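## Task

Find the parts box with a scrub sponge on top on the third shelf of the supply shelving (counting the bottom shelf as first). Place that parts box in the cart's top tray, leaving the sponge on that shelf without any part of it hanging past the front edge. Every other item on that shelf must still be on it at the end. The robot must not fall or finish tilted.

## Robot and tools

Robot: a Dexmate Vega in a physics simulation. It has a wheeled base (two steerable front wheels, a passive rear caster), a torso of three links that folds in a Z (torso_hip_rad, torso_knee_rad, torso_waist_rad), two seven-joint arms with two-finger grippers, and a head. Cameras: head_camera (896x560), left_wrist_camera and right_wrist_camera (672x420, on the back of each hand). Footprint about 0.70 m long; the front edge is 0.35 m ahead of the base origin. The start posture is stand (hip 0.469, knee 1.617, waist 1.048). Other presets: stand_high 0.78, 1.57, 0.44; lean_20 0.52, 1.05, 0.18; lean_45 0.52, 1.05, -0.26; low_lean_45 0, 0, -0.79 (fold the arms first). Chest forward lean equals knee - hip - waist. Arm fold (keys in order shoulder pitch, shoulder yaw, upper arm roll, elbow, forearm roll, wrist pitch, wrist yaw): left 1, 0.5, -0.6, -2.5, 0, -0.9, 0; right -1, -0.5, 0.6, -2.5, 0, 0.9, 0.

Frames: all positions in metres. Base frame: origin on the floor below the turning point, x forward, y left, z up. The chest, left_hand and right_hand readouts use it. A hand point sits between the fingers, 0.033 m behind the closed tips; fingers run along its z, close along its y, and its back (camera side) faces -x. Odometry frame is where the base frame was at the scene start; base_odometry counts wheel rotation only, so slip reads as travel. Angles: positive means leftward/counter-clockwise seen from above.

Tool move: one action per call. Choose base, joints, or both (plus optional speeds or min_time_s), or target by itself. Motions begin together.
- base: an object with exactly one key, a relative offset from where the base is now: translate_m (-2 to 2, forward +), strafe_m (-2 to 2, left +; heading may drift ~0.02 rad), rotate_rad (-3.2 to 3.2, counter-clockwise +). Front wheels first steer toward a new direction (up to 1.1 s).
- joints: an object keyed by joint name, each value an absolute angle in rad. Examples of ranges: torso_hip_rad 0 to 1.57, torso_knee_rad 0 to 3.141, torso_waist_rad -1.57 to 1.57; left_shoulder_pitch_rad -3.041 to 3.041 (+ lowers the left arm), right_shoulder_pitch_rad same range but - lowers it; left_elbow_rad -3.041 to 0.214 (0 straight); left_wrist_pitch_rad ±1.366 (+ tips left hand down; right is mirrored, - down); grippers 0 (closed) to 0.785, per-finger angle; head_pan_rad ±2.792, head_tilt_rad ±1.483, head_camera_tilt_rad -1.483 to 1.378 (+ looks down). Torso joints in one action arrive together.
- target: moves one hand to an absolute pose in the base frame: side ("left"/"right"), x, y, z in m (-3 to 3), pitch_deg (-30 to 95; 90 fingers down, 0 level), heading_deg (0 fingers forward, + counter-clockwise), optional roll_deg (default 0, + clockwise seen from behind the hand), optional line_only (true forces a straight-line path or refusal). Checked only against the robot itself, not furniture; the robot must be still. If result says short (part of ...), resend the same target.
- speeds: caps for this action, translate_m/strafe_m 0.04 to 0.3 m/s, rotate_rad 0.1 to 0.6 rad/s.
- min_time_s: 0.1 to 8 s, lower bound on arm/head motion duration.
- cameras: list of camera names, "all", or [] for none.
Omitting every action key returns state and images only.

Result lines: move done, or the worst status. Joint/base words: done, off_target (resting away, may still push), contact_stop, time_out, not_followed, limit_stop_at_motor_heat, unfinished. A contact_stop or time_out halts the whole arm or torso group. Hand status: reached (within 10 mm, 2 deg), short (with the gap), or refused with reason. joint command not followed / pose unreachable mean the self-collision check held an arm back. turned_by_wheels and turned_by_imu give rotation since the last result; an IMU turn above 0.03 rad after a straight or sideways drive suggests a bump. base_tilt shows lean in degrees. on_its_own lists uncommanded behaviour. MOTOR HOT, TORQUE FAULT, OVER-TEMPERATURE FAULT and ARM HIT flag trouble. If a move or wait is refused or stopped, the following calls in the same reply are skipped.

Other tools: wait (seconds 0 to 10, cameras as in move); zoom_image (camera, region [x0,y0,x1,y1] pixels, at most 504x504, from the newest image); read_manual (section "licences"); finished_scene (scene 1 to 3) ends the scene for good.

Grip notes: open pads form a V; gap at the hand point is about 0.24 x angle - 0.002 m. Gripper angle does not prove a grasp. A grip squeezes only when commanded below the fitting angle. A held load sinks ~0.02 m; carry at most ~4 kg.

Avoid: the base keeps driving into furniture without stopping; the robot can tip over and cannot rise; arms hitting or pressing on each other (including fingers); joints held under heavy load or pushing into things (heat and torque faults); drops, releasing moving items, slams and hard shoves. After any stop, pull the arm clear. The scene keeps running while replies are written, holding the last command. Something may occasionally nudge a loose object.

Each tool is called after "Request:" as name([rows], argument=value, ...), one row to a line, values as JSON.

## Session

Request:
move(joints={"head_pan_rad":-1.2,"head_camera_tilt_rad":0.3,"right_gripper_rad":0.56}, cameras=["head_camera"])

Scene clock: 1.47 s.
Joint torques (N m): left_arm=[7.34 -0.31 1.2 -4.08 -0.04 -2.78 0.06] | right_arm=[-5.42 -0.89 0.18 -4.37 -0.12 2.27 0.01]
move: done
base_odometry: x=+0.000 y=+0.000 heading=+0.000
turned_by_wheels: +0.000
turned_by_imu: +0.000
base_tilt: forward=+0.2 right=+0.3
base_status: not commanded
joint_positions: torso_hip_rad=+0.469 torso_knee_rad=+1.617 torso_waist_rad=+1.048 left_shoulder_pitch_rad=+2.198 left_shoulder_yaw_rad=+0.003 left_upper_arm_roll_rad=+0.005 left_elbow_rad=-1.088 left_forearm_roll_rad=-0.002 left_wrist_pitch_rad=-0.498 left_wrist_yaw_rad=-0.008 left_gripper_rad=+0.005 right_shoulder_pitch_rad=-2.186 right_shoulder_yaw_rad=+0.017 right_upper_arm_roll_rad=+0.012 right_elbow_rad=-1.116 right_forearm_roll_rad=-0.006 right_wrist_pitch_rad=+0.502 right_wrist_yaw_rad=+0.010 right_gripper_rad=+0.560 head_pan_rad=-1.199 head_tilt_rad=+0.000 head_camera_tilt_rad=+0.299
joint_status: all done
chest: x=-0.0111 y=+0.0000 z=+1.4155 quat_wxyz=(+0.999, +0.000, +0.050, +0.000) (m; base frame)
left_hand: x=+0.1936 y=+0.2243 z=+0.6017 quat_wxyz=(+0.416, +0.003, +0.909, -0.006) pitch_deg=+40.8 heading_deg=-0.9 roll_deg=-0.6 back=up (m; base frame)
right_hand: x=+0.2193 y=-0.2262 z=+0.6163 quat_wxyz=(+0.436, +0.005, +0.900, +0.003) pitch_deg=+38.2 heading_deg=+0.0 roll_deg=+0.7 back=up (m; base frame)
pictures: head_camera
camera_calibration:
head_camera: T_world_to_cam=[[-0.921515, -0.372274, 0.110557, -0.20748], [-0.219184, 0.263578, -0.939407, 1.42228], [0.320576, -0.88991, -0.324488, 0.467664], [0, 0, 0, 1]] pos_world=[-0.0293762, -0.0359422, 1.51079]

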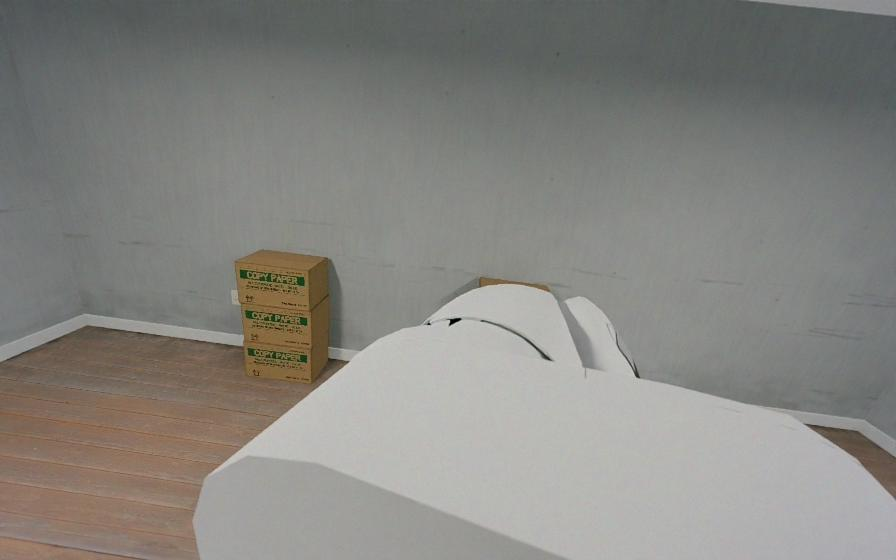

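Request:
move(base={"rotate_rad":-2.0}, joints={"head_pan_rad":-0.5,"head_camera_tilt_rad":0.3,"right_shoulder_pitch_rad":-1.194,"right_shoulder_yaw_rad":-0.786,"right_upper_arm_roll_rad":-0.590,"right_elbow_rad":-2.010,"right_forearm_roll_rad":1.063,"right_wrist_pitch_rad":-0.408,"right_wrist_yaw_rad":-0.794,"right_gripper_rad":0.6}, cameras=["head_camera"])

Scene clock: 7.30 s.
Joint torques (N m): left_arm=[6.98 -0.24 1.3 -4.29 -0.1 -2.37 -0.03] | right_arm=[20.75 -5.99 5.27 -11.35 -0.8 2.93 -0.43]
move: done
base_odometry: x=+0.000 y=+0.000 heading=-1.998
turned_by_wheels: -1.998
turned_by_imu: -1.943
base_tilt: forward=+0.1 right=+0.3
base_status: done
joint_positions: torso_hip_rad=+0.469 torso_knee_rad=+1.617 torso_waist_rad=+1.048 left_shoulder_pitch_rad=+2.198 left_shoulder_yaw_rad=+0.003 left_upper_arm_roll_rad=+0.005 left_elbow_rad=-1.088 left_forearm_roll_rad=-0.002 left_wrist_pitch_rad=-0.498 left_wrist_yaw_rad=-0.008 left_gripper_rad=+0.005 right_shoulder_pitch_rad=-1.199 right_shoulder_yaw_rad=-0.782 right_upper_arm_roll_rad=-0.587 right_elbow_rad=-2.005 right_forearm_roll_rad=+1.058 right_wrist_pitch_rad=-0.404 right_wrist_yaw_rad=-0.790 right_gripper_rad=+0.600 head_pan_rad=-0.501 head_tilt_rad=+0.000 head_camera_tilt_rad=+0.299
joint_status: all done
chest: x=-0.0111 y=+0.0000 z=+1.4155 quat_wxyz=(+0.999, +0.000, +0.050, +0.000) (m; base frame)
left_hand: x=+0.1936 y=+0.2243 z=+0.6017 quat_wxyz=(+0.416, +0.003, +0.909, -0.006) pitch_deg=+40.8 heading_deg=-0.9 roll_deg=-0.6 back=up (m; base frame)
right_hand: x=+0.6997 y=-0.1973 z=+1.0575 quat_wxyz=(+0.573, +0.001, +0.819, +0.002) pitch_deg=+20.1 heading_deg=+0.1 roll_deg=+0.2 back=up (m; base frame)
pictures: head_camera
camera_calibration:
head_camera: T_world_to_cam=[[-0.466978, -0.881885, 0.0648951, -0.10422], [-0.358894, 0.121947, -0.925378, 1.39051], [0.808163, -0.455421, -0.37345, 0.578386], [0, 0, 0, 1]] pos_world=[-0.0170536, 0.00193186, 1.50951]

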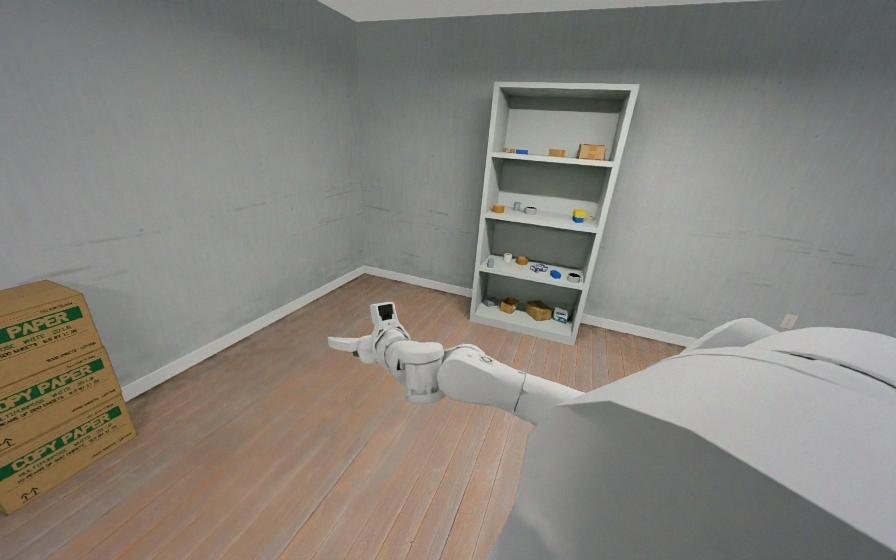

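Request:
move(base={"rotate_rad":-0.81}, joints={"head_pan_rad":0,"head_camera_tilt_rad":0.35}, cameras=[])

Request:
move(base={"translate_m":1.5}, cameras=["head_camera","right_wrist_camera"])

Request:
zoom_image(camera="right_wrist_camera", region=[170, 60, 500, 320])

Scene clock: 10.57 s.
Joint torques (N m): left_arm=[8.37 0.5 1.15 -3.35 -0.17 -3.6 0.02] | right_arm=[19.69 -5.42 5.02 -9.92 -0.91 3.06 -0.17]
move: done
base_odometry: x=+0.000 y=+0.000 heading=-2.807
turned_by_wheels: -0.809
turned_by_imu: -0.786
base_tilt: forward=+0.2 right=+0.4
base_status: done
joint_positions: torso_hip_rad=+0.469 torso_knee_rad=+1.617 torso_waist_rad=+1.048 left_shoulder_pitch_rad=+2.198 left_shoulder_yaw_rad=+0.003 left_upper_arm_roll_rad=+0.005 left_elbow_rad=-1.088 left_forearm_roll_rad=-0.002 left_wrist_pitch_rad=-0.498 left_wrist_yaw_rad=-0.008 left_gripper_rad=+0.005 right_shoulder_pitch_rad=-1.194 right_shoulder_yaw_rad=-0.786 right_upper_arm_roll_rad=-0.590 right_elbow_rad=-2.010 right_forearm_roll_rad=+1.063 right_wrist_pitch_rad=-0.408 right_wrist_yaw_rad=-0.794 right_gripper_rad=+0.600 head_pan_rad=-0.001 head_tilt_rad=+0.000 head_camera_tilt_rad=+0.349
joint_status: all done
chest: x=-0.0111 y=+0.0000 z=+1.4155 quat_wxyz=(+0.999, +0.000, +0.050, +0.000) (m; base frame)
left_hand: x=+0.1936 y=+0.2243 z=+0.6017 quat_wxyz=(+0.416, +0.003, +0.909, -0.006) pitch_deg=+40.8 heading_deg=-0.9 roll_deg=-0.6 back=up (m; base frame)
right_hand: x=+0.6994 y=-0.1965 z=+1.0588 quat_wxyz=(+0.573, -0.001, +0.820, +0.001) pitch_deg=+20.1 heading_deg=+0.2 roll_deg=+0.0 back=up (m; base frame)
pictures: none
No camera images: "cameras" was empty.

Scene clock: 17.50 s.
Joint torques (N m): left_arm=[7.46 0.24 1.23 -4.84 -0.07 -2.55 0.02] | right_arm=[20.07 -3.9 5.19 -11.1 -0.83 2.15 -0.28]
move: done
base_odometry: x=-1.419 y=-0.489 heading=-2.808
turned_by_wheels: -0.001
turned_by_imu: -0.008
base_tilt: forward=+0.2 right=+0.3
base_status: done
joint_positions: torso_hip_rad=+0.469 torso_knee_rad=+1.617 torso_waist_rad=+1.048 left_shoulder_pitch_rad=+2.198 left_shoulder_yaw_rad=+0.003 left_upper_arm_roll_rad=+0.005 left_elbow_rad=-1.088 left_forearm_roll_rad=-0.002 left_wrist_pitch_rad=-0.498 left_wrist_yaw_rad=-0.008 left_gripper_rad=+0.005 right_shoulder_pitch_rad=-1.194 right_shoulder_yaw_rad=-0.786 right_upper_arm_roll_rad=-0.590 right_elbow_rad=-2.010 right_forearm_roll_rad=+1.063 right_wrist_pitch_rad=-0.408 right_wrist_yaw_rad=-0.794 right_gripper_rad=+0.600 head_pan_rad=-0.001 head_tilt_rad=+0.000 head_camera_tilt_rad=+0.349
joint_status: not commanded
chest: x=-0.0110 y=+0.0000 z=+1.4155 quat_wxyz=(+0.999, +0.000, +0.050, +0.000) (m; base frame)
left_hand: x=+0.1936 y=+0.2243 z=+0.6016 quat_wxyz=(+0.416, +0.003, +0.909, -0.006) pitch_deg=+40.8 heading_deg=-0.9 roll_deg=-0.6 back=up (m; base frame)
right_hand: x=+0.6994 y=-0.1965 z=+1.0587 quat_wxyz=(+0.573, -0.001, +0.820, +0.001) pitch_deg=+20.1 heading_deg=+0.2 roll_deg=+0.0 back=up (m; base frame)
pictures: head_camera, right_wrist_camera
camera_calibration:
head_camera: T_world_to_cam=[[0.0120261, -0.999796, 0.0162472, 0.00539818], [-0.43068, -0.019843, -0.902286, 1.35075], [0.902424, 0.00385366, -0.430831, 0.670696], [0, 0, 0, 1]] pos_world=[-0.0235773, 0.0296154, 1.50763]
right_wrist_camera: T_world_to_cam=[[-0.03845, -0.998748, 0.032011, -0.211098], [-0.483876, -0.00941916, -0.875086, 1.3145], [0.874291, -0.0491364, -0.482908, 0.0451179], [0, 0, 0, 1]] pos_world=[0.588491, -0.196235, 1.17884]

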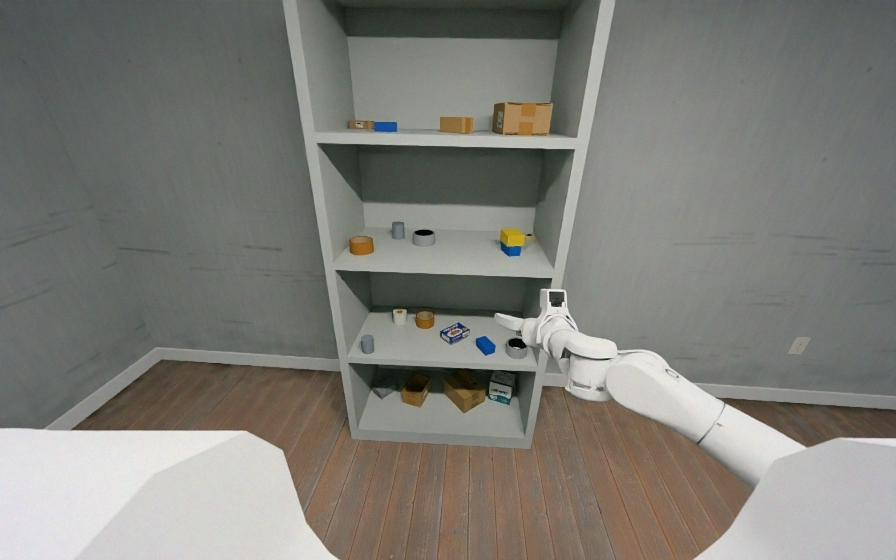

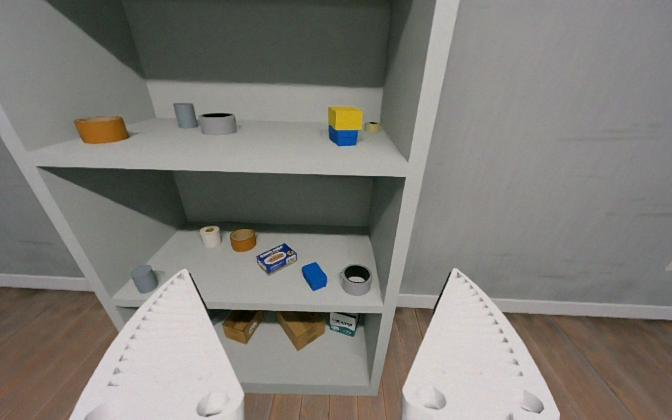

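Scaled by 1.527 from the camera's 672x420 image, which has a finer 960x600 frame.

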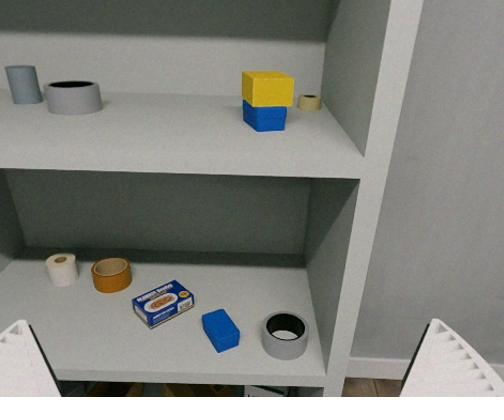

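Request:
move(base={"translate_m":0.46}, joints={"head_camera_tilt_rad":0.42}, cameras=["head_camera","right_wrist_camera"])

Request:
zoom_image(camera="right_wrist_camera", region=[200, 60, 500, 320])

Request:
zoom_image(camera="head_camera", region=[400, 180, 640, 340])

Scene clock: 21.53 s.
Joint torques (N m): left_arm=[7.98 0.73 1.45 -4.13 -0.02 -2.55 -0.03] | right_arm=[19.56 -3.2 5.49 -9.88 -0.75 2.25 -0.3]
move: done
base_odometry: x=-1.854 y=-0.638 heading=-2.808
turned_by_wheels: -0.001
turned_by_imu: -0.002
base_tilt: forward=+0.1 right=+0.4
base_status: done
joint_positions: torso_hip_rad=+0.469 torso_knee_rad=+1.617 torso_waist_rad=+1.048 left_shoulder_pitch_rad=+2.198 left_shoulder_yaw_rad=+0.003 left_upper_arm_roll_rad=+0.005 left_elbow_rad=-1.088 left_forearm_roll_rad=-0.002 left_wrist_pitch_rad=-0.498 left_wrist_yaw_rad=-0.008 left_gripper_rad=+0.005 right_shoulder_pitch_rad=-1.194 right_shoulder_yaw_rad=-0.786 right_upper_arm_roll_rad=-0.590 right_elbow_rad=-2.010 right_forearm_roll_rad=+1.063 right_wrist_pitch_rad=-0.408 right_wrist_yaw_rad=-0.794 right_gripper_rad=+0.600 head_pan_rad=-0.001 head_tilt_rad=+0.000 head_camera_tilt_rad=+0.419
joint_status: all done
chest: x=-0.0110 y=+0.0000 z=+1.4155 quat_wxyz=(+0.999, +0.000, +0.050, +0.000) (m; base frame)
left_hand: x=+0.1936 y=+0.2243 z=+0.6016 quat_wxyz=(+0.416, +0.003, +0.909, -0.006) pitch_deg=+40.8 heading_deg=-0.9 roll_deg=-0.6 back=up (m; base frame)
right_hand: x=+0.6994 y=-0.1965 z=+1.0587 quat_wxyz=(+0.573, -0.001, +0.820, +0.001) pitch_deg=+20.1 heading_deg=+0.2 roll_deg=+0.0 back=up (m; base frame)
pictures: head_camera, right_wrist_camera
camera_calibration:
head_camera: T_world_to_cam=[[0.0130827, -0.999798, 0.0152791, 0.0069201], [-0.492725, -0.0197424, -0.869961, 1.29802], [0.870086, 0.00385301, -0.492884, 0.760188], [0, 0, 0, 1]] pos_world=[-0.0219526, 0.0296156, 1.5038]
right_wrist_camera: T_world_to_cam=[[-0.03845, -0.998748, 0.032011, -0.211098], [-0.483876, -0.00941916, -0.875086, 1.3145], [0.874291, -0.0491364, -0.482908, 0.0451179], [0, 0, 0, 1]] pos_world=[0.588491, -0.196235, 1.17884]

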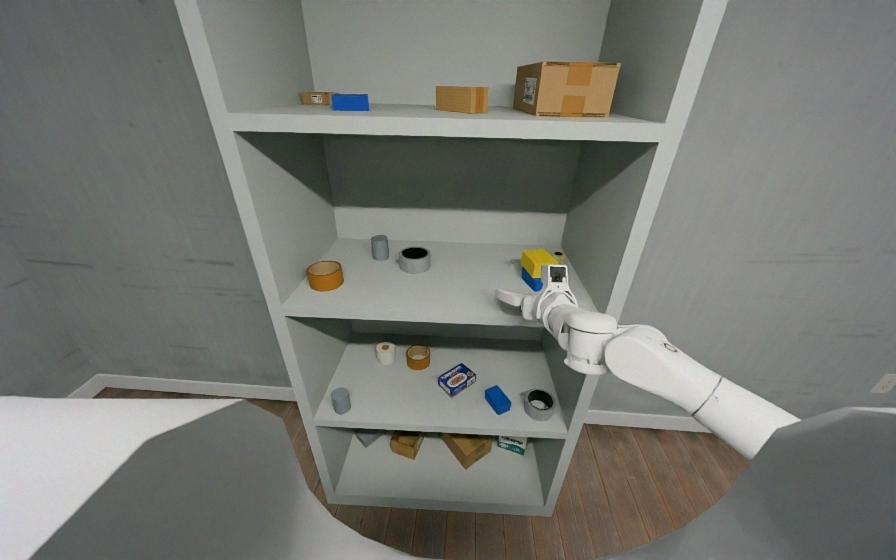

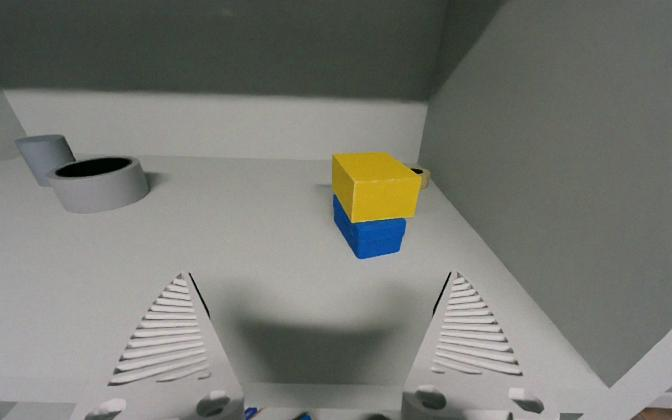

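Scaled by 1.680 from the camera's 672x420 image, which has a finer 960x600 frame.

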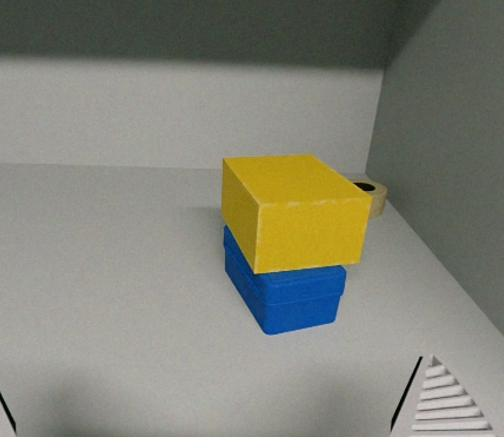

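Scaled by 2.100 from the camera's 896x560 image, which has a finer 960x600 frame.

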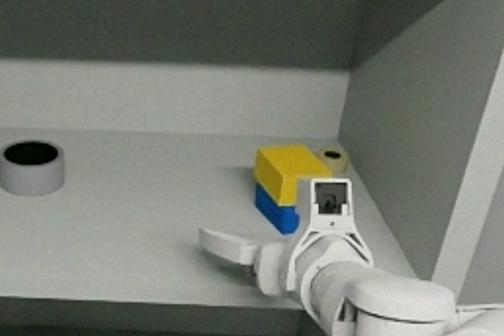

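Request:
move(target={"side":"right","x":0.74,"y":-0.275,"z":1.06,"pitch_deg":20,"heading_deg":9}, cameras=[])

Request:
move(target={"side":"right","x":0.878,"y":-0.256,"z":1.058,"pitch_deg":20,"heading_deg":10}, cameras=["right_wrist_camera"])

Request:
move(joints={"right_gripper_rad":0.28}, cameras=["right_wrist_camera"])

Request:
move(target={"side":"right","x":0.872,"y":-0.256,"z":1.11,"pitch_deg":20,"heading_deg":10}, cameras=["right_wrist_camera","head_camera"])

Scene clock: 26.13 s.
Joint torques (N m): left_arm=[7.31 -0.71 1.13 -3.66 -0.13 -2.56 0.15] | right_arm=[21.33 -7.09 12.45 -2.89 -0.43 2.72 0.29]
move: done
base_odometry: x=-1.854 y=-0.638 heading=-2.808
turned_by_wheels: +0.000
turned_by_imu: +0.001
base_tilt: forward=+0.1 right=+0.3
base_status: not commanded
joint_positions: torso_hip_rad=+0.469 torso_knee_rad=+1.617 torso_waist_rad=+1.048 left_shoulder_pitch_rad=+2.198 left_shoulder_yaw_rad=+0.003 left_upper_arm_roll_rad=+0.005 left_elbow_rad=-1.088 left_forearm_roll_rad=-0.002 left_wrist_pitch_rad=-0.498 left_wrist_yaw_rad=-0.008 left_gripper_rad=+0.005 right_shoulder_pitch_rad=-1.164 right_shoulder_yaw_rad=-0.977 right_upper_arm_roll_rad=-0.510 right_elbow_rad=-1.784 right_forearm_roll_rad=+1.100 right_wrist_pitch_rad=-0.327 right_wrist_yaw_rad=-0.321 right_gripper_rad=+0.600 head_pan_rad=-0.001 head_tilt_rad=+0.000 head_camera_tilt_rad=+0.419
joint_status: not commanded
chest: x=-0.0110 y=+0.0000 z=+1.4155 quat_wxyz=(+0.999, +0.000, +0.050, +0.000) (m; base frame)
left_hand: x=+0.1936 y=+0.2243 z=+0.6016 quat_wxyz=(+0.416, +0.003, +0.909, -0.006) pitch_deg=+40.8 heading_deg=-0.9 roll_deg=-0.6 back=up (m; base frame)
right_hand: x=+0.7393 y=-0.2737 z=+1.0590 quat_wxyz=(+0.571, -0.064, +0.817, +0.045) pitch_deg=+20.1 heading_deg=+8.9 roll_deg=+0.0 back=up (m; base frame)
right_hand_status: reached (straight line, planned for 1.8 s): 2 mm and 0.1 deg off.
pictures: none
No camera images: "cameras" was empty.

Scene clock: 30.33 s.
Joint torques (N m): left_arm=[7.33 0.15 1.19 -3.95 -0.03 -2.88 0.13] | right_arm=[28.29 -2.04 3.73 -5.51 -0.26 3.91 0.2]
move: done
base_odometry: x=-1.854 y=-0.638 heading=-2.808
turned_by_wheels: +0.000
turned_by_imu: +0.001
base_tilt: forward=+0.2 right=+0.3
base_status: not commanded
joint_positions: torso_hip_rad=+0.469 torso_knee_rad=+1.617 torso_waist_rad=+1.048 left_shoulder_pitch_rad=+2.198 left_shoulder_yaw_rad=+0.003 left_upper_arm_roll_rad=+0.005 left_elbow_rad=-1.088 left_forearm_roll_rad=-0.002 left_wrist_pitch_rad=-0.498 left_wrist_yaw_rad=-0.008 left_gripper_rad=+0.005 right_shoulder_pitch_rad=-0.689 right_shoulder_yaw_rad=-0.589 right_upper_arm_roll_rad=-0.727 right_elbow_rad=-1.052 right_forearm_roll_rad=+0.882 right_wrist_pitch_rad=-0.287 right_wrist_yaw_rad=-0.034 right_gripper_rad=+0.600 head_pan_rad=-0.001 head_tilt_rad=+0.000 head_camera_tilt_rad=+0.419
joint_status: not commanded
chest: x=-0.0110 y=+0.0000 z=+1.4155 quat_wxyz=(+0.999, +0.000, +0.050, +0.000) (m; base frame)
left_hand: x=+0.1936 y=+0.2243 z=+0.6016 quat_wxyz=(+0.416, +0.003, +0.909, -0.006) pitch_deg=+40.8 heading_deg=-0.9 roll_deg=-0.6 back=up (m; base frame)
right_hand: x=+0.8771 y=-0.2564 z=+1.0574 quat_wxyz=(+0.571, -0.071, +0.816, +0.050) pitch_deg=+20.0 heading_deg=+10.0 roll_deg=+0.0 back=up (m; base frame)
right_hand_status: reached (straight line, planned for 2.6 s): 1 mm and 0.1 deg off.
pictures: right_wrist_camera
camera_calibration:
right_wrist_camera: T_world_to_cam=[[0.132278, -0.990708, 0.0316186, -0.411357], [-0.473673, -0.091201, -0.875966, 1.36981], [0.87071, 0.100895, -0.481336, -0.0738998], [0, 0, 0, 1]] pos_world=[0.767599, -0.275151, 1.17734]

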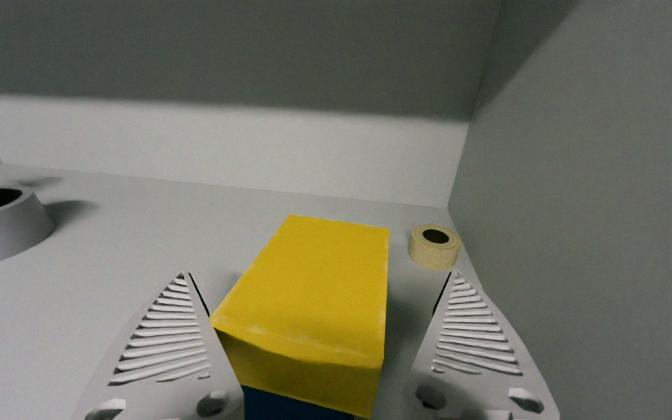

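Scene clock: 31.20 s.
Joint torques (N m): left_arm=[7.69 0.33 1.21 -3.76 -0.16 -2.93 0.01] | right_arm=[25.33 -3.25 4.56 -3.82 -0.23 3.31 0.13]
move: done
base_odometry: x=-1.854 y=-0.638 heading=-2.808
turned_by_wheels: +0.000
turned_by_imu: +0.000
base_tilt: forward=+0.1 right=+0.4
base_status: not commanded
joint_positions: torso_hip_rad=+0.469 torso_knee_rad=+1.617 torso_waist_rad=+1.048 left_shoulder_pitch_rad=+2.198 left_shoulder_yaw_rad=+0.003 left_upper_arm_roll_rad=+0.005 left_elbow_rad=-1.088 left_forearm_roll_rad=-0.002 left_wrist_pitch_rad=-0.498 left_wrist_yaw_rad=-0.008 left_gripper_rad=+0.005 right_shoulder_pitch_rad=-0.686 right_shoulder_yaw_rad=-0.587 right_upper_arm_roll_rad=-0.728 right_elbow_rad=-1.047 right_forearm_roll_rad=+0.881 right_wrist_pitch_rad=-0.286 right_wrist_yaw_rad=-0.032 right_gripper_rad=+0.281 head_pan_rad=-0.001 head_tilt_rad=+0.000 head_camera_tilt_rad=+0.419
joint_status: all done
chest: x=-0.0110 y=+0.0000 z=+1.4155 quat_wxyz=(+0.999, +0.000, +0.050, +0.000) (m; base frame)
left_hand: x=+0.1936 y=+0.2243 z=+0.6016 quat_wxyz=(+0.416, +0.003, +0.909, -0.006) pitch_deg=+40.8 heading_deg=-0.9 roll_deg=-0.6 back=up (m; base frame)
right_hand: x=+0.8777 y=-0.2562 z=+1.0576 quat_wxyz=(+0.571, -0.071, +0.816, +0.050) pitch_deg=+20.0 heading_deg=+10.0 roll_deg=+0.0 back=up (m; base frame)
pictures: right_wrist_camera
camera_calibration:
right_wrist_camera: T_world_to_cam=[[0.132635, -0.990652, 0.0318756, -0.411806], [-0.473605, -0.0915946, -0.875962, 1.37012], [0.870693, 0.101087, -0.481326, -0.0742909], [0, 0, 0, 1]] pos_world=[0.7682, -0.274951, 1.17754]

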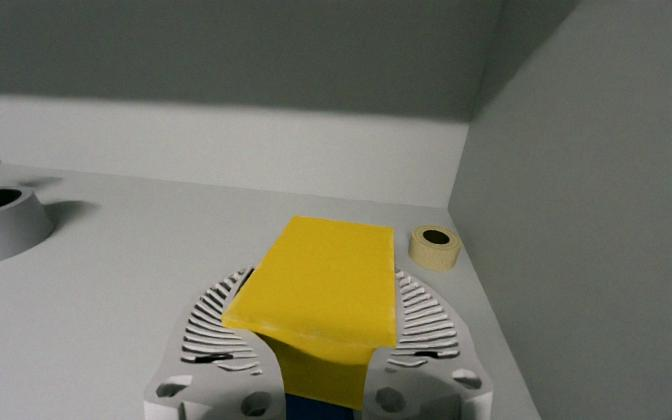

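Scene clock: 33.50 s.
Joint torques (N m): left_arm=[8.41 0.42 1.21 -3.15 -0.06 -2.73 0.04] | right_arm=[27.51 -4.33 10.38 -10.94 -0.28 2.91 -0.44]
move: done
base_odometry: x=-1.854 y=-0.638 heading=-2.808
turned_by_wheels: +0.000
turned_by_imu: +0.001
base_tilt: forward=+0.2 right=+0.3
base_status: not commanded
joint_positions: torso_hip_rad=+0.469 torso_knee_rad=+1.617 torso_waist_rad=+1.048 left_shoulder_pitch_rad=+2.198 left_shoulder_yaw_rad=+0.003 left_upper_arm_roll_rad=+0.005 left_elbow_rad=-1.088 left_forearm_roll_rad=-0.002 left_wrist_pitch_rad=-0.498 left_wrist_yaw_rad=-0.008 left_gripper_rad=+0.005 right_shoulder_pitch_rad=-0.681 right_shoulder_yaw_rad=-0.664 right_upper_arm_roll_rad=-0.681 right_elbow_rad=-1.232 right_forearm_roll_rad=+0.941 right_wrist_pitch_rad=-0.427 right_wrist_yaw_rad=-0.101 right_gripper_rad=+0.281 head_pan_rad=-0.001 head_tilt_rad=+0.000 head_camera_tilt_rad=+0.419
joint_status: not commanded
chest: x=-0.0110 y=+0.0000 z=+1.4155 quat_wxyz=(+0.999, +0.000, +0.050, +0.000) (m; base frame)
left_hand: x=+0.1936 y=+0.2243 z=+0.6016 quat_wxyz=(+0.416, +0.003, +0.909, -0.006) pitch_deg=+40.8 heading_deg=-0.9 roll_deg=-0.6 back=up (m; base frame)
right_hand: x=+0.8720 y=-0.2560 z=+1.1074 quat_wxyz=(+0.571, -0.071, +0.816, +0.050) pitch_deg=+20.1 heading_deg=+10.0 roll_deg=+0.0 back=up (m; base frame)
right_hand_status: reached (straight line, planned for 0.9 s): 3 mm and 0.1 deg off.
pictures: head_camera, right_wrist_camera
camera_calibration:
head_camera: T_world_to_cam=[[0.0130827, -0.999798, 0.0152791, 0.0069201], [-0.492725, -0.0197424, -0.869961, 1.29802], [0.870086, 0.00385301, -0.492884, 0.760188], [0, 0, 0, 1]] pos_world=[-0.0219526, 0.0296156, 1.5038]
right_wrist_camera: T_world_to_cam=[[0.132791, -0.990633, 0.0318284, -0.412512], [-0.474251, -0.0917044, -0.875601, 1.41122], [0.870318, 0.101178, -0.481986, -0.0442963], [0, 0, 0, 1]] pos_world=[0.7626, -0.274751, 1.22744]

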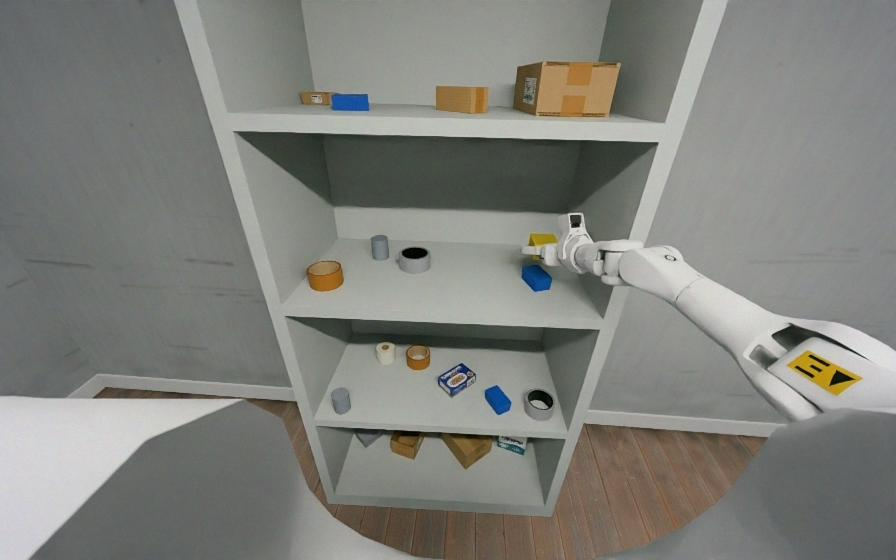

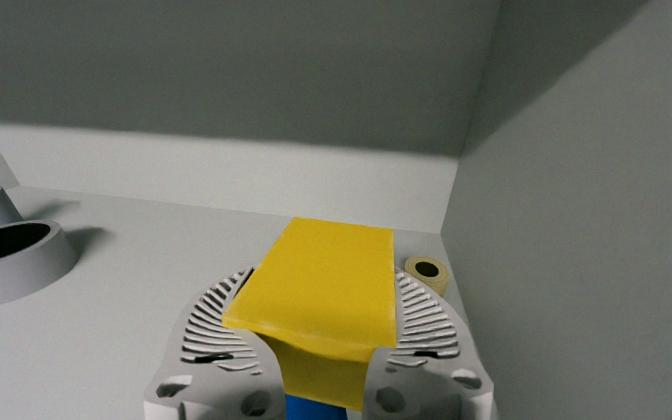

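Request:
move(target={"side":"right","x":0.84,"y":-0.055,"z":1.022,"pitch_deg":20,"heading_deg":6}, cameras=["right_wrist_camera"])

Scene clock: 37.40 s.
Joint torques (N m): left_arm=[7.65 -0.08 1.37 -4.31 -0.16 -3.41 0.08] | right_arm=[16.16 4.65 1.56 -5.64 -0.55 3.22 -0.17]
move: done
base_odometry: x=-1.854 y=-0.638 heading=-2.808
turned_by_wheels: +0.000
turned_by_imu: +0.001
base_tilt: forward=+0.2 right=+0.3
base_status: not commanded
joint_positions: torso_hip_rad=+0.469 torso_knee_rad=+1.617 torso_waist_rad=+1.048 left_shoulder_pitch_rad=+2.198 left_shoulder_yaw_rad=+0.003 left_upper_arm_roll_rad=+0.005 left_elbow_rad=-1.088 left_forearm_roll_rad=-0.002 left_wrist_pitch_rad=-0.498 left_wrist_yaw_rad=-0.008 left_gripper_rad=+0.005 right_shoulder_pitch_rad=-0.764 right_shoulder_yaw_rad=-0.252 right_upper_arm_roll_rad=-0.829 right_elbow_rad=-1.149 right_forearm_roll_rad=+0.817 right_wrist_pitch_rad=-0.281 right_wrist_yaw_rad=-0.498 right_gripper_rad=+0.281 head_pan_rad=-0.001 head_tilt_rad=+0.000 head_camera_tilt_rad=+0.419
joint_status: not commanded
chest: x=-0.0110 y=+0.0000 z=+1.4155 quat_wxyz=(+0.999, +0.000, +0.050, +0.000) (m; base frame)
left_hand: x=+0.1936 y=+0.2243 z=+0.6016 quat_wxyz=(+0.416, +0.003, +0.909, -0.006) pitch_deg=+40.8 heading_deg=-0.9 roll_deg=-0.6 back=up (m; base frame)
right_hand: x=+0.8406 y=-0.0576 z=+1.0226 quat_wxyz=(+0.573, -0.043, +0.818, +0.030) pitch_deg=+20.0 heading_deg=+6.0 roll_deg=+0.0 back=up (m; base frame)
right_hand_status: reached (straight line, planned for 1.8 s): 3 mm and 0.0 deg off.
pictures: right_wrist_camera
camera_calibration:
right_wrist_camera: T_world_to_cam=[[0.0640075, -0.997436, 0.0319934, -0.151872], [-0.478658, -0.0588156, -0.876029, 1.3463], [0.875665, 0.0407585, -0.481196, -0.0866911], [0, 0, 0, 1]] pos_world=[0.730051, -0.0687663, 1.14254]

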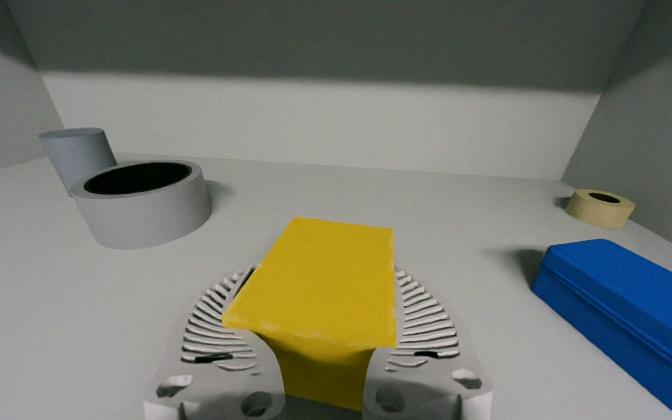

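Request:
move(target={"side":"right","x":0.84,"y":-0.055,"z":1.012,"pitch_deg":20,"heading_deg":6}, cameras=["right_wrist_camera"])

Scene clock: 39.13 s.
Joint torques (N m): left_arm=[7.25 0.38 1.49 -3.93 -0.08 -2.92 0.15] | right_arm=[7.92 1.62 -0.64 -0.76 0.59 -0.1 0.64]
move: done
base_odometry: x=-1.854 y=-0.638 heading=-2.809
turned_by_wheels: +0.000
turned_by_imu: +0.000
base_tilt: forward=+0.1 right=+0.3
base_status: not commanded
joint_positions: torso_hip_rad=+0.469 torso_knee_rad=+1.617 torso_waist_rad=+1.048 left_shoulder_pitch_rad=+2.198 left_shoulder_yaw_rad=+0.003 left_upper_arm_roll_rad=+0.005 left_elbow_rad=-1.088 left_forearm_roll_rad=-0.002 left_wrist_pitch_rad=-0.498 left_wrist_yaw_rad=-0.008 left_gripper_rad=+0.005 right_shoulder_pitch_rad=-0.766 right_shoulder_yaw_rad=-0.236 right_upper_arm_roll_rad=-0.837 right_elbow_rad=-1.112 right_forearm_roll_rad=+0.806 right_wrist_pitch_rad=-0.251 right_wrist_yaw_rad=-0.488 right_gripper_rad=+0.281 head_pan_rad=-0.001 head_tilt_rad=+0.000 head_camera_tilt_rad=+0.419
joint_status: not commanded
chest: x=-0.0113 y=+0.0000 z=+1.4155 quat_wxyz=(+0.999, +0.000, +0.050, +0.000) (m; base frame)
left_hand: x=+0.1936 y=+0.2243 z=+0.6017 quat_wxyz=(+0.417, +0.003, +0.909, -0.006) pitch_deg=+40.8 heading_deg=-0.9 roll_deg=-0.6 back=up (m; base frame)
right_hand: x=+0.8403 y=-0.0553 z=+1.0147 quat_wxyz=(+0.574, -0.043, +0.817, +0.030) pitch_deg=+19.9 heading_deg=+6.0 roll_deg=+0.0 back=up (m; base frame)
right_hand_status: reached (straight line, planned for 0.4 s): 3 mm and 0.1 deg off.
pictures: right_wrist_camera
camera_calibration:
right_wrist_camera: T_world_to_cam=[[0.0629823, -0.997513, 0.0316295, -0.148018], [-0.476588, -0.0579065, -0.877218, 1.3389], [0.876868, 0.0401749, -0.47905, -0.0934233], [0, 0, 0, 1]] pos_world=[0.729348, -0.0663655, 1.13444]

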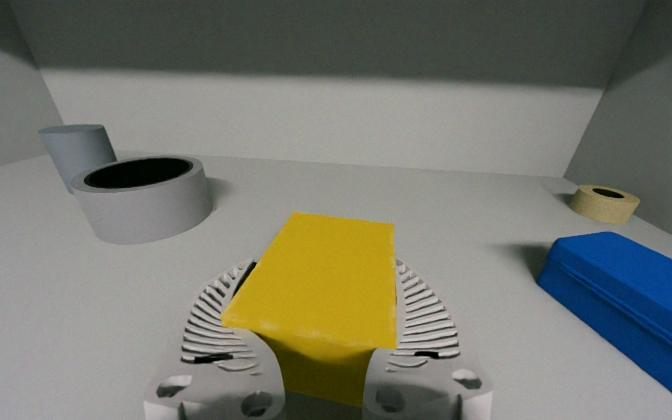

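Request:
move(joints={"right_gripper_rad":0.66}, cameras=[])

Request:
move(target={"side":"right","x":0.735,"y":-0.066,"z":1.045,"pitch_deg":20,"heading_deg":6}, cameras=[])

Request:
move(target={"side":"right","x":0.70,"y":-0.285,"z":1.06,"pitch_deg":20,"heading_deg":14}, cameras=["right_wrist_camera","head_camera"])

Request:
zoom_image(camera="right_wrist_camera", region=[100, 100, 500, 340])

Scene clock: 40.60 s.
Joint torques (N m): left_arm=[7.25 0.91 1.38 -4.08 -0.06 -1.97 -0.19] | right_arm=[14.6 4.2 1.66 -4.38 -0.5 2.71 0.13]
move: done
base_odometry: x=-1.853 y=-0.638 heading=-2.808
turned_by_wheels: +0.000
turned_by_imu: +0.001
base_tilt: forward=+0.2 right=+0.3
base_status: not commanded
joint_positions: torso_hip_rad=+0.469 torso_knee_rad=+1.617 torso_waist_rad=+1.048 left_shoulder_pitch_rad=+2.198 left_shoulder_yaw_rad=+0.003 left_upper_arm_roll_rad=+0.005 left_elbow_rad=-1.088 left_forearm_roll_rad=-0.002 left_wrist_pitch_rad=-0.498 left_wrist_yaw_rad=-0.008 left_gripper_rad=+0.005 right_shoulder_pitch_rad=-0.766 right_shoulder_yaw_rad=-0.234 right_upper_arm_roll_rad=-0.839 right_elbow_rad=-1.106 right_forearm_roll_rad=+0.805 right_wrist_pitch_rad=-0.248 right_wrist_yaw_rad=-0.486 right_gripper_rad=+0.660 head_pan_rad=-0.001 head_tilt_rad=+0.000 head_camera_tilt_rad=+0.419
joint_status: all done
chest: x=-0.0113 y=+0.0000 z=+1.4155 quat_wxyz=(+0.999, +0.000, +0.050, +0.000) (m; base frame)
left_hand: x=+0.1936 y=+0.2243 z=+0.6017 quat_wxyz=(+0.416, +0.003, +0.909, -0.006) pitch_deg=+40.8 heading_deg=-0.9 roll_deg=-0.6 back=up (m; base frame)
right_hand: x=+0.8400 y=-0.0552 z=+1.0126 quat_wxyz=(+0.573, -0.043, +0.818, +0.030) pitch_deg=+20.0 heading_deg=+6.0 roll_deg=+0.0 back=up (m; base frame)
pictures: none
No camera images: "cameras" was empty.

Scene clock: 44.57 s.
Joint torques (N m): left_arm=[7.27 0.75 1.2 -4.18 -0.13 -2.16 0.06] | right_arm=[12.38 0.18 9.35 -12.16 -0.61 3.72 -0.28]
move: done
base_odometry: x=-1.853 y=-0.638 heading=-2.808
turned_by_wheels: +0.000
turned_by_imu: +0.001
base_tilt: forward=+0.1 right=+0.3
base_status: not commanded
joint_positions: torso_hip_rad=+0.469 torso_knee_rad=+1.617 torso_waist_rad=+1.048 left_shoulder_pitch_rad=+2.198 left_shoulder_yaw_rad=+0.003 left_upper_arm_roll_rad=+0.005 left_elbow_rad=-1.088 left_forearm_roll_rad=-0.002 left_wrist_pitch_rad=-0.498 left_wrist_yaw_rad=-0.008 left_gripper_rad=+0.005 right_shoulder_pitch_rad=-1.019 right_shoulder_yaw_rad=-0.484 right_upper_arm_roll_rad=-0.764 right_elbow_rad=-1.768 right_forearm_roll_rad=+0.902 right_wrist_pitch_rad=-0.448 right_wrist_yaw_rad=-0.750 right_gripper_rad=+0.660 head_pan_rad=-0.001 head_tilt_rad=+0.000 head_camera_tilt_rad=+0.419
joint_status: not commanded
chest: x=-0.0112 y=+0.0000 z=+1.4155 quat_wxyz=(+0.999, +0.000, +0.050, +0.000) (m; base frame)
left_hand: x=+0.1936 y=+0.2243 z=+0.6017 quat_wxyz=(+0.416, +0.003, +0.909, -0.006) pitch_deg=+40.8 heading_deg=-0.9 roll_deg=-0.6 back=up (m; base frame)
right_hand: x=+0.7360 y=-0.0658 z=+1.0440 quat_wxyz=(+0.572, -0.043, +0.818, +0.030) pitch_deg=+20.1 heading_deg=+6.0 roll_deg=+0.0 back=up (m; base frame)
right_hand_status: reached (straight line, planned for 2.4 s): 1 mm and 0.1 deg off.
pictures: none
No camera images: "cameras" was empty.

Scene clock: 48.53 s.
Joint torques (N m): left_arm=[6.48 -0.15 1.16 -3.45 -0.04 -2.95 0.15] | right_arm=[8.31 -10.72 11.54 -3.89 -0.17 3.73 0.07]
move: done
base_odometry: x=-1.853 y=-0.638 heading=-2.808
turned_by_wheels: +0.000
turned_by_imu: +0.001
base_tilt: forward=+0.1 right=+0.3
base_status: not commanded
joint_positions: torso_hip_rad=+0.469 torso_knee_rad=+1.617 torso_waist_rad=+1.048 left_shoulder_pitch_rad=+2.198 left_shoulder_yaw_rad=+0.003 left_upper_arm_roll_rad=+0.005 left_elbow_rad=-1.088 left_forearm_roll_rad=-0.002 left_wrist_pitch_rad=-0.498 left_wrist_yaw_rad=-0.008 left_gripper_rad=+0.005 right_shoulder_pitch_rad=-1.325 right_shoulder_yaw_rad=-1.116 right_upper_arm_roll_rad=-0.408 right_elbow_rad=-1.853 right_forearm_roll_rad=+1.138 right_wrist_pitch_rad=-0.255 right_wrist_yaw_rad=-0.195 right_gripper_rad=+0.660 head_pan_rad=-0.001 head_tilt_rad=+0.000 head_camera_tilt_rad=+0.419
joint_status: not commanded
chest: x=-0.0112 y=+0.0000 z=+1.4155 quat_wxyz=(+0.999, +0.000, +0.050, +0.000) (m; base frame)
left_hand: x=+0.1936 y=+0.2243 z=+0.6017 quat_wxyz=(+0.416, +0.003, +0.909, -0.006) pitch_deg=+40.8 heading_deg=-0.9 roll_deg=-0.6 back=up (m; base frame)
right_hand: x=+0.7002 y=-0.2833 z=+1.0588 quat_wxyz=(+0.569, -0.099, +0.813, +0.070) pitch_deg=+20.1 heading_deg=+13.9 roll_deg=+0.0 back=up (m; base frame)
right_hand_status: reached (straight line, planned for 2.4 s): 2 mm and 0.1 deg off.
pictures: head_camera, right_wrist_camera
camera_calibration:
head_camera: T_world_to_cam=[[0.0130792, -0.999798, 0.0152823, 0.00691915], [-0.492531, -0.0197426, -0.870071, 1.29804], [0.870196, 0.00385286, -0.49269, 0.760158], [0, 0, 0, 1]] pos_world=[-0.0222517, 0.0296156, 1.5038]
right_wrist_camera: T_world_to_cam=[[0.200182, -0.979253, 0.0314844, -0.458783], [-0.466743, -0.123569, -0.875718, 1.27051], [0.86144, 0.160608, -0.481796, 0.107482], [0, 0, 0, 1]] pos_world=[0.592254, -0.309532, 1.17884]

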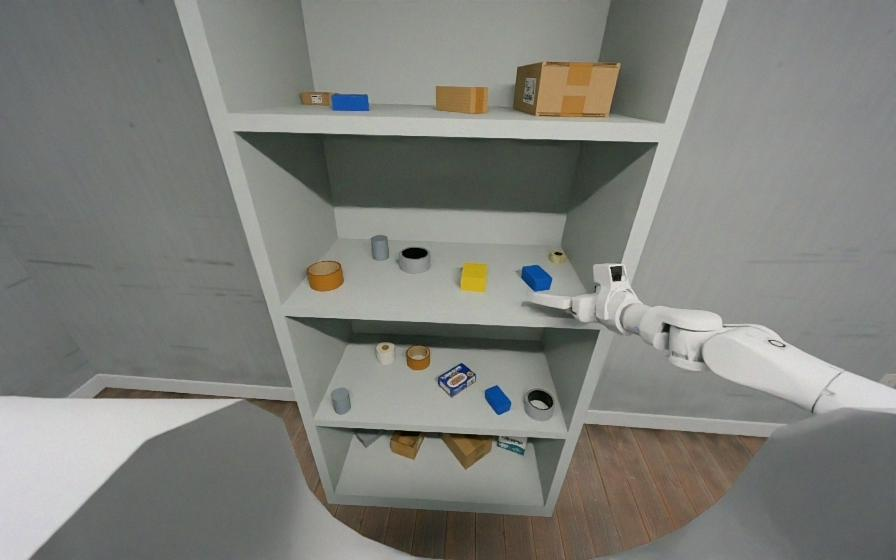

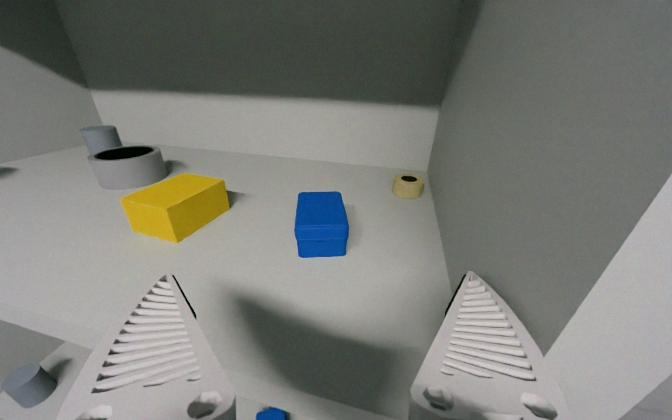

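Scaled by 1.260 from the camera's 672x420 image, which has a finer 960x600 frame.

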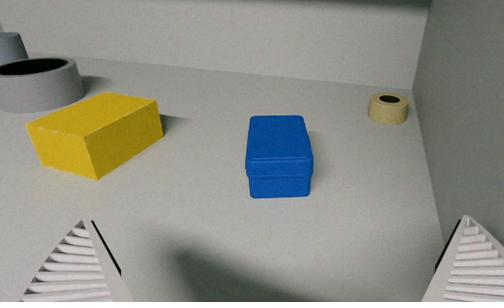

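Request:
move(target={"side":"right","x":0.876,"y":-0.238,"z":1.009,"pitch_deg":20,"heading_deg":15}, cameras=["right_wrist_camera"])

Request:
move(joints={"right_gripper_rad":0.17}, cameras=["right_wrist_camera"])

Request:
move(target={"side":"right","x":0.865,"y":-0.24,"z":1.075,"pitch_deg":20,"heading_deg":14}, cameras=["right_wrist_camera"])

Request:
move(base={"translate_m":-0.42}, joints={"head_pan_rad":-1.5,"head_camera_tilt_rad":0.3}, cameras=["head_camera","right_wrist_camera"])

Scene clock: 54.90 s.
Joint torques (N m): left_arm=[7.7 -0.1 1.13 -3.71 -0.07 -2.71 0.01] | right_arm=[24.4 -0.97 1.71 -4.11 -0.03 2.47 0.64]
move: done
base_odometry: x=-1.853 y=-0.638 heading=-2.808
turned_by_wheels: +0.000
turned_by_imu: +0.002
base_tilt: forward=+0.2 right=+0.2
base_status: not commanded
joint_positions: torso_hip_rad=+0.469 torso_knee_rad=+1.617 torso_waist_rad=+1.048 left_shoulder_pitch_rad=+2.198 left_shoulder_yaw_rad=+0.003 left_upper_arm_roll_rad=+0.005 left_elbow_rad=-1.088 left_forearm_roll_rad=-0.002 left_wrist_pitch_rad=-0.498 left_wrist_yaw_rad=-0.008 left_gripper_rad=+0.005 right_shoulder_pitch_rad=-0.657 right_shoulder_yaw_rad=-0.471 right_upper_arm_roll_rad=-0.757 right_elbow_rad=-0.744 right_forearm_roll_rad=+0.783 right_wrist_pitch_rad=-0.105 right_wrist_yaw_rad=+0.174 right_gripper_rad=+0.660 head_pan_rad=-0.001 head_tilt_rad=+0.000 head_camera_tilt_rad=+0.419
joint_status: not commanded
chest: x=-0.0112 y=+0.0000 z=+1.4155 quat_wxyz=(+0.999, +0.000, +0.050, +0.000) (m; base frame)
left_hand: x=+0.1936 y=+0.2243 z=+0.6017 quat_wxyz=(+0.416, +0.003, +0.909, -0.006) pitch_deg=+40.8 heading_deg=-0.9 roll_deg=-0.6 back=up (m; base frame)
right_hand: x=+0.8756 y=-0.2386 z=+1.0090 quat_wxyz=(+0.569, -0.106, +0.812, +0.075) pitch_deg=+20.0 heading_deg=+15.0 roll_deg=+0.0 back=up (m; base frame)
right_hand_status: reached (straight line, planned for 3.8 s): 1 mm and 0.1 deg off.
pictures: right_wrist_camera
camera_calibration:
right_wrist_camera: T_world_to_cam=[[0.217849, -0.975472, 0.0315516, -0.463225], [-0.463283, -0.131809, -0.876353, 1.30988], [0.859017, 0.176296, -0.480634, -0.0700943], [0, 0, 0, 1]] pos_world=[0.767969, -0.266852, 1.12884]

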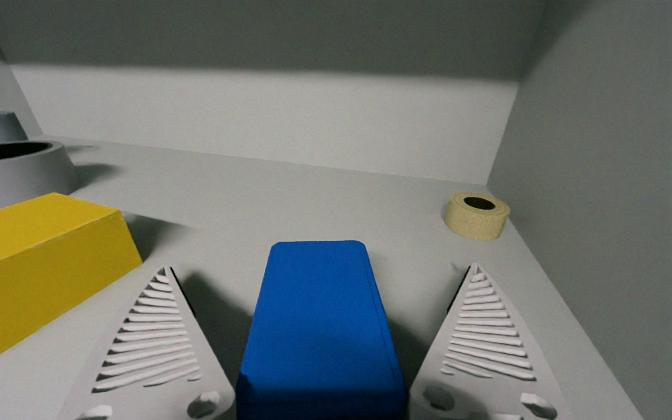

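Scene clock: 56.00 s.
Joint torques (N m): left_arm=[8.14 0.69 1.25 -4.03 -0.08 -3.25 0.13] | right_arm=[20.99 -2.78 0.46 -1.59 -0.11 0.66 0.1]
move: done
base_odometry: x=-1.853 y=-0.638 heading=-2.808
turned_by_wheels: +0.000
turned_by_imu: +0.000
base_tilt: forward=+0.2 right=+0.3
base_status: not commanded
joint_positions: torso_hip_rad=+0.469 torso_knee_rad=+1.617 torso_waist_rad=+1.048 left_shoulder_pitch_rad=+2.198 left_shoulder_yaw_rad=+0.003 left_upper_arm_roll_rad=+0.005 left_elbow_rad=-1.088 left_forearm_roll_rad=-0.002 left_wrist_pitch_rad=-0.498 left_wrist_yaw_rad=-0.008 left_gripper_rad=+0.005 right_shoulder_pitch_rad=-0.654 right_shoulder_yaw_rad=-0.468 right_upper_arm_roll_rad=-0.757 right_elbow_rad=-0.739 right_forearm_roll_rad=+0.782 right_wrist_pitch_rad=-0.103 right_wrist_yaw_rad=+0.176 right_gripper_rad=+0.170 head_pan_rad=-0.001 head_tilt_rad=+0.000 head_camera_tilt_rad=+0.419
joint_status: all done
chest: x=-0.0112 y=+0.0000 z=+1.4155 quat_wxyz=(+0.999, +0.000, +0.050, +0.000) (m; base frame)
left_hand: x=+0.1936 y=+0.2243 z=+0.6017 quat_wxyz=(+0.416, +0.003, +0.909, -0.006) pitch_deg=+40.8 heading_deg=-0.9 roll_deg=-0.6 back=up (m; base frame)
right_hand: x=+0.8760 y=-0.2381 z=+1.0093 quat_wxyz=(+0.569, -0.107, +0.812, +0.075) pitch_deg=+20.0 heading_deg=+15.0 roll_deg=+0.0 back=up (m; base frame)
pictures: right_wrist_camera
camera_calibration:
right_wrist_camera: T_world_to_cam=[[0.218486, -0.975327, 0.0316534, -0.4634], [-0.462748, -0.13211, -0.876591, 1.31017], [0.859144, 0.176875, -0.480195, -0.0708217], [0, 0, 0, 1]] pos_world=[0.768369, -0.266353, 1.12914]

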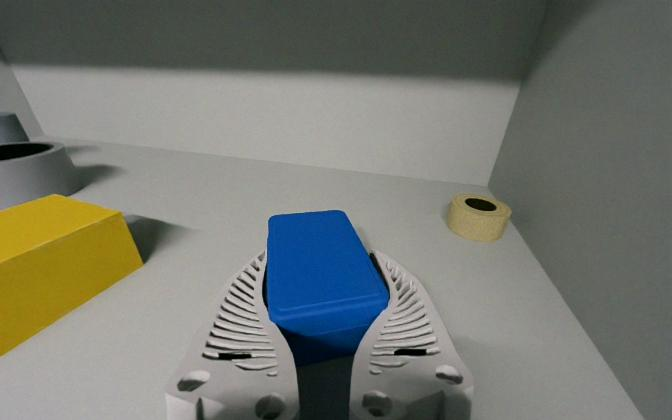

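Scene clock: 59.17 s.
Joint torques (N m): left_arm=[7.44 1.2 1.24 -3.75 -0.04 -3.01 0.1] | right_arm=[17.26 -4.85 11.65 -10.2 -0.04 3.63 -0.39]
move: done
base_odometry: x=-1.853 y=-0.638 heading=-2.808
turned_by_wheels: +0.000
turned_by_imu: +0.001
base_tilt: forward=+0.2 right=+0.3
base_status: not commanded
joint_positions: torso_hip_rad=+0.469 torso_knee_rad=+1.617 torso_waist_rad=+1.048 left_shoulder_pitch_rad=+2.198 left_shoulder_yaw_rad=+0.003 left_upper_arm_roll_rad=+0.005 left_elbow_rad=-1.088 left_forearm_roll_rad=-0.002 left_wrist_pitch_rad=-0.498 left_wrist_yaw_rad=-0.008 left_gripper_rad=+0.005 right_shoulder_pitch_rad=-0.716 right_shoulder_yaw_rad=-0.634 right_upper_arm_roll_rad=-0.684 right_elbow_rad=-1.153 right_forearm_roll_rad=+0.868 right_wrist_pitch_rad=-0.348 right_wrist_yaw_rad=+0.019 right_gripper_rad=+0.170 head_pan_rad=-0.001 head_tilt_rad=+0.000 head_camera_tilt_rad=+0.419
joint_status: not commanded
chest: x=-0.0112 y=+0.0000 z=+1.4155 quat_wxyz=(+0.999, +0.000, +0.050, +0.000) (m; base frame)
left_hand: x=+0.1936 y=+0.2243 z=+0.6017 quat_wxyz=(+0.416, +0.003, +0.909, -0.006) pitch_deg=+40.8 heading_deg=-0.9 roll_deg=-0.6 back=up (m; base frame)
right_hand: x=+0.8651 y=-0.2400 z=+1.0733 quat_wxyz=(+0.569, -0.100, +0.813, +0.070) pitch_deg=+20.1 heading_deg=+14.0 roll_deg=+0.0 back=up (m; base frame)
right_hand_status: reached (straight line, planned for 1.6 s): 2 mm and 0.1 deg off.
pictures: right_wrist_camera
camera_calibration:
right_wrist_camera: T_world_to_cam=[[0.201796, -0.978911, 0.0318038, -0.451558], [-0.466318, -0.124582, -0.875801, 1.36501], [0.861293, 0.161902, -0.481624, -0.0342548], [0, 0, 0, 1]] pos_world=[0.757156, -0.266433, 1.19334]

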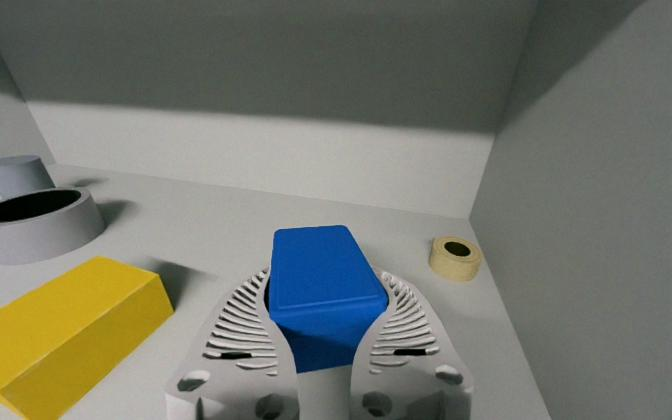

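Scene clock: 62.30 s.
Joint torques (N m): left_arm=[6.73 0.03 1.35 -4.05 -0.04 -2.93 -0.01] | right_arm=[18.36 -4 10.32 -9.17 0 3.74 -0.6]
move: done
base_odometry: x=-1.456 y=-0.502 heading=-2.809
turned_by_wheels: -0.001
turned_by_imu: +0.002
base_tilt: forward=+0.1 right=+0.4
base_status: done
joint_positions: torso_hip_rad=+0.469 torso_knee_rad=+1.617 torso_waist_rad=+1.048 left_shoulder_pitch_rad=+2.198 left_shoulder_yaw_rad=+0.003 left_upper_arm_roll_rad=+0.005 left_elbow_rad=-1.088 left_forearm_roll_rad=-0.002 left_wrist_pitch_rad=-0.498 left_wrist_yaw_rad=-0.008 left_gripper_rad=+0.005 right_shoulder_pitch_rad=-0.717 right_shoulder_yaw_rad=-0.636 right_upper_arm_roll_rad=-0.683 right_elbow_rad=-1.158 right_forearm_roll_rad=+0.870 right_wrist_pitch_rad=-0.351 right_wrist_yaw_rad=+0.016 right_gripper_rad=+0.170 head_pan_rad=-1.499 head_tilt_rad=+0.000 head_camera_tilt_rad=+0.301
joint_status: all done
chest: x=-0.0110 y=+0.0000 z=+1.4155 quat_wxyz=(+0.999, +0.000, +0.050, +0.000) (m; base frame)
left_hand: x=+0.1936 y=+0.2243 z=+0.6016 quat_wxyz=(+0.416, +0.003, +0.909, -0.006) pitch_deg=+40.8 heading_deg=-0.9 roll_deg=-0.6 back=up (m; base frame)
right_hand: x=+0.8648 y=-0.2399 z=+1.0742 quat_wxyz=(+0.569, -0.100, +0.813, +0.070) pitch_deg=+20.1 heading_deg=+14.0 roll_deg=+0.0 back=up (m; base frame)
pictures: head_camera, right_wrist_camera
camera_calibration:
head_camera: T_world_to_cam=[[-0.989739, -0.0814098, 0.11743, -0.222905], [-0.136244, 0.289974, -0.947287, 1.44043], [0.0430669, -0.953566, -0.29809, 0.406786], [0, 0, 0, 1]] pos_world=[-0.0418862, -0.0479375, 1.51194]
right_wrist_camera: T_world_to_cam=[[0.201813, -0.978895, 0.0321944, -0.451923], [-0.466536, -0.124981, -0.875628, 1.36557], [0.861171, 0.161693, -0.481912, -0.0332847], [0, 0, 0, 1]] pos_world=[0.756956, -0.266333, 1.19424]

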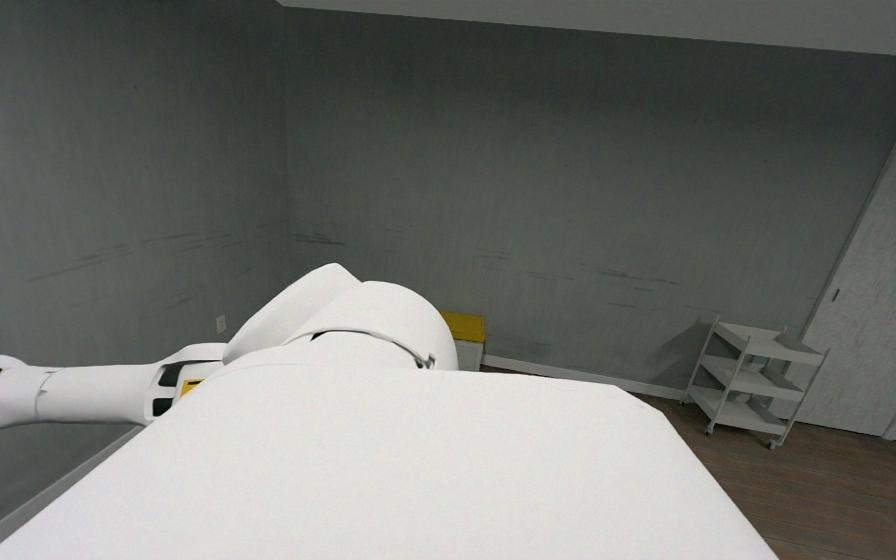

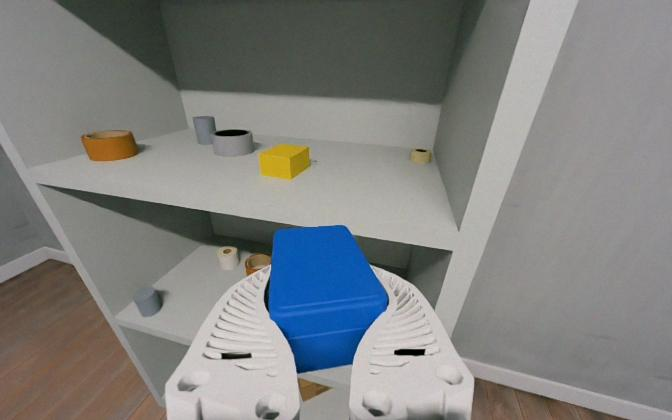

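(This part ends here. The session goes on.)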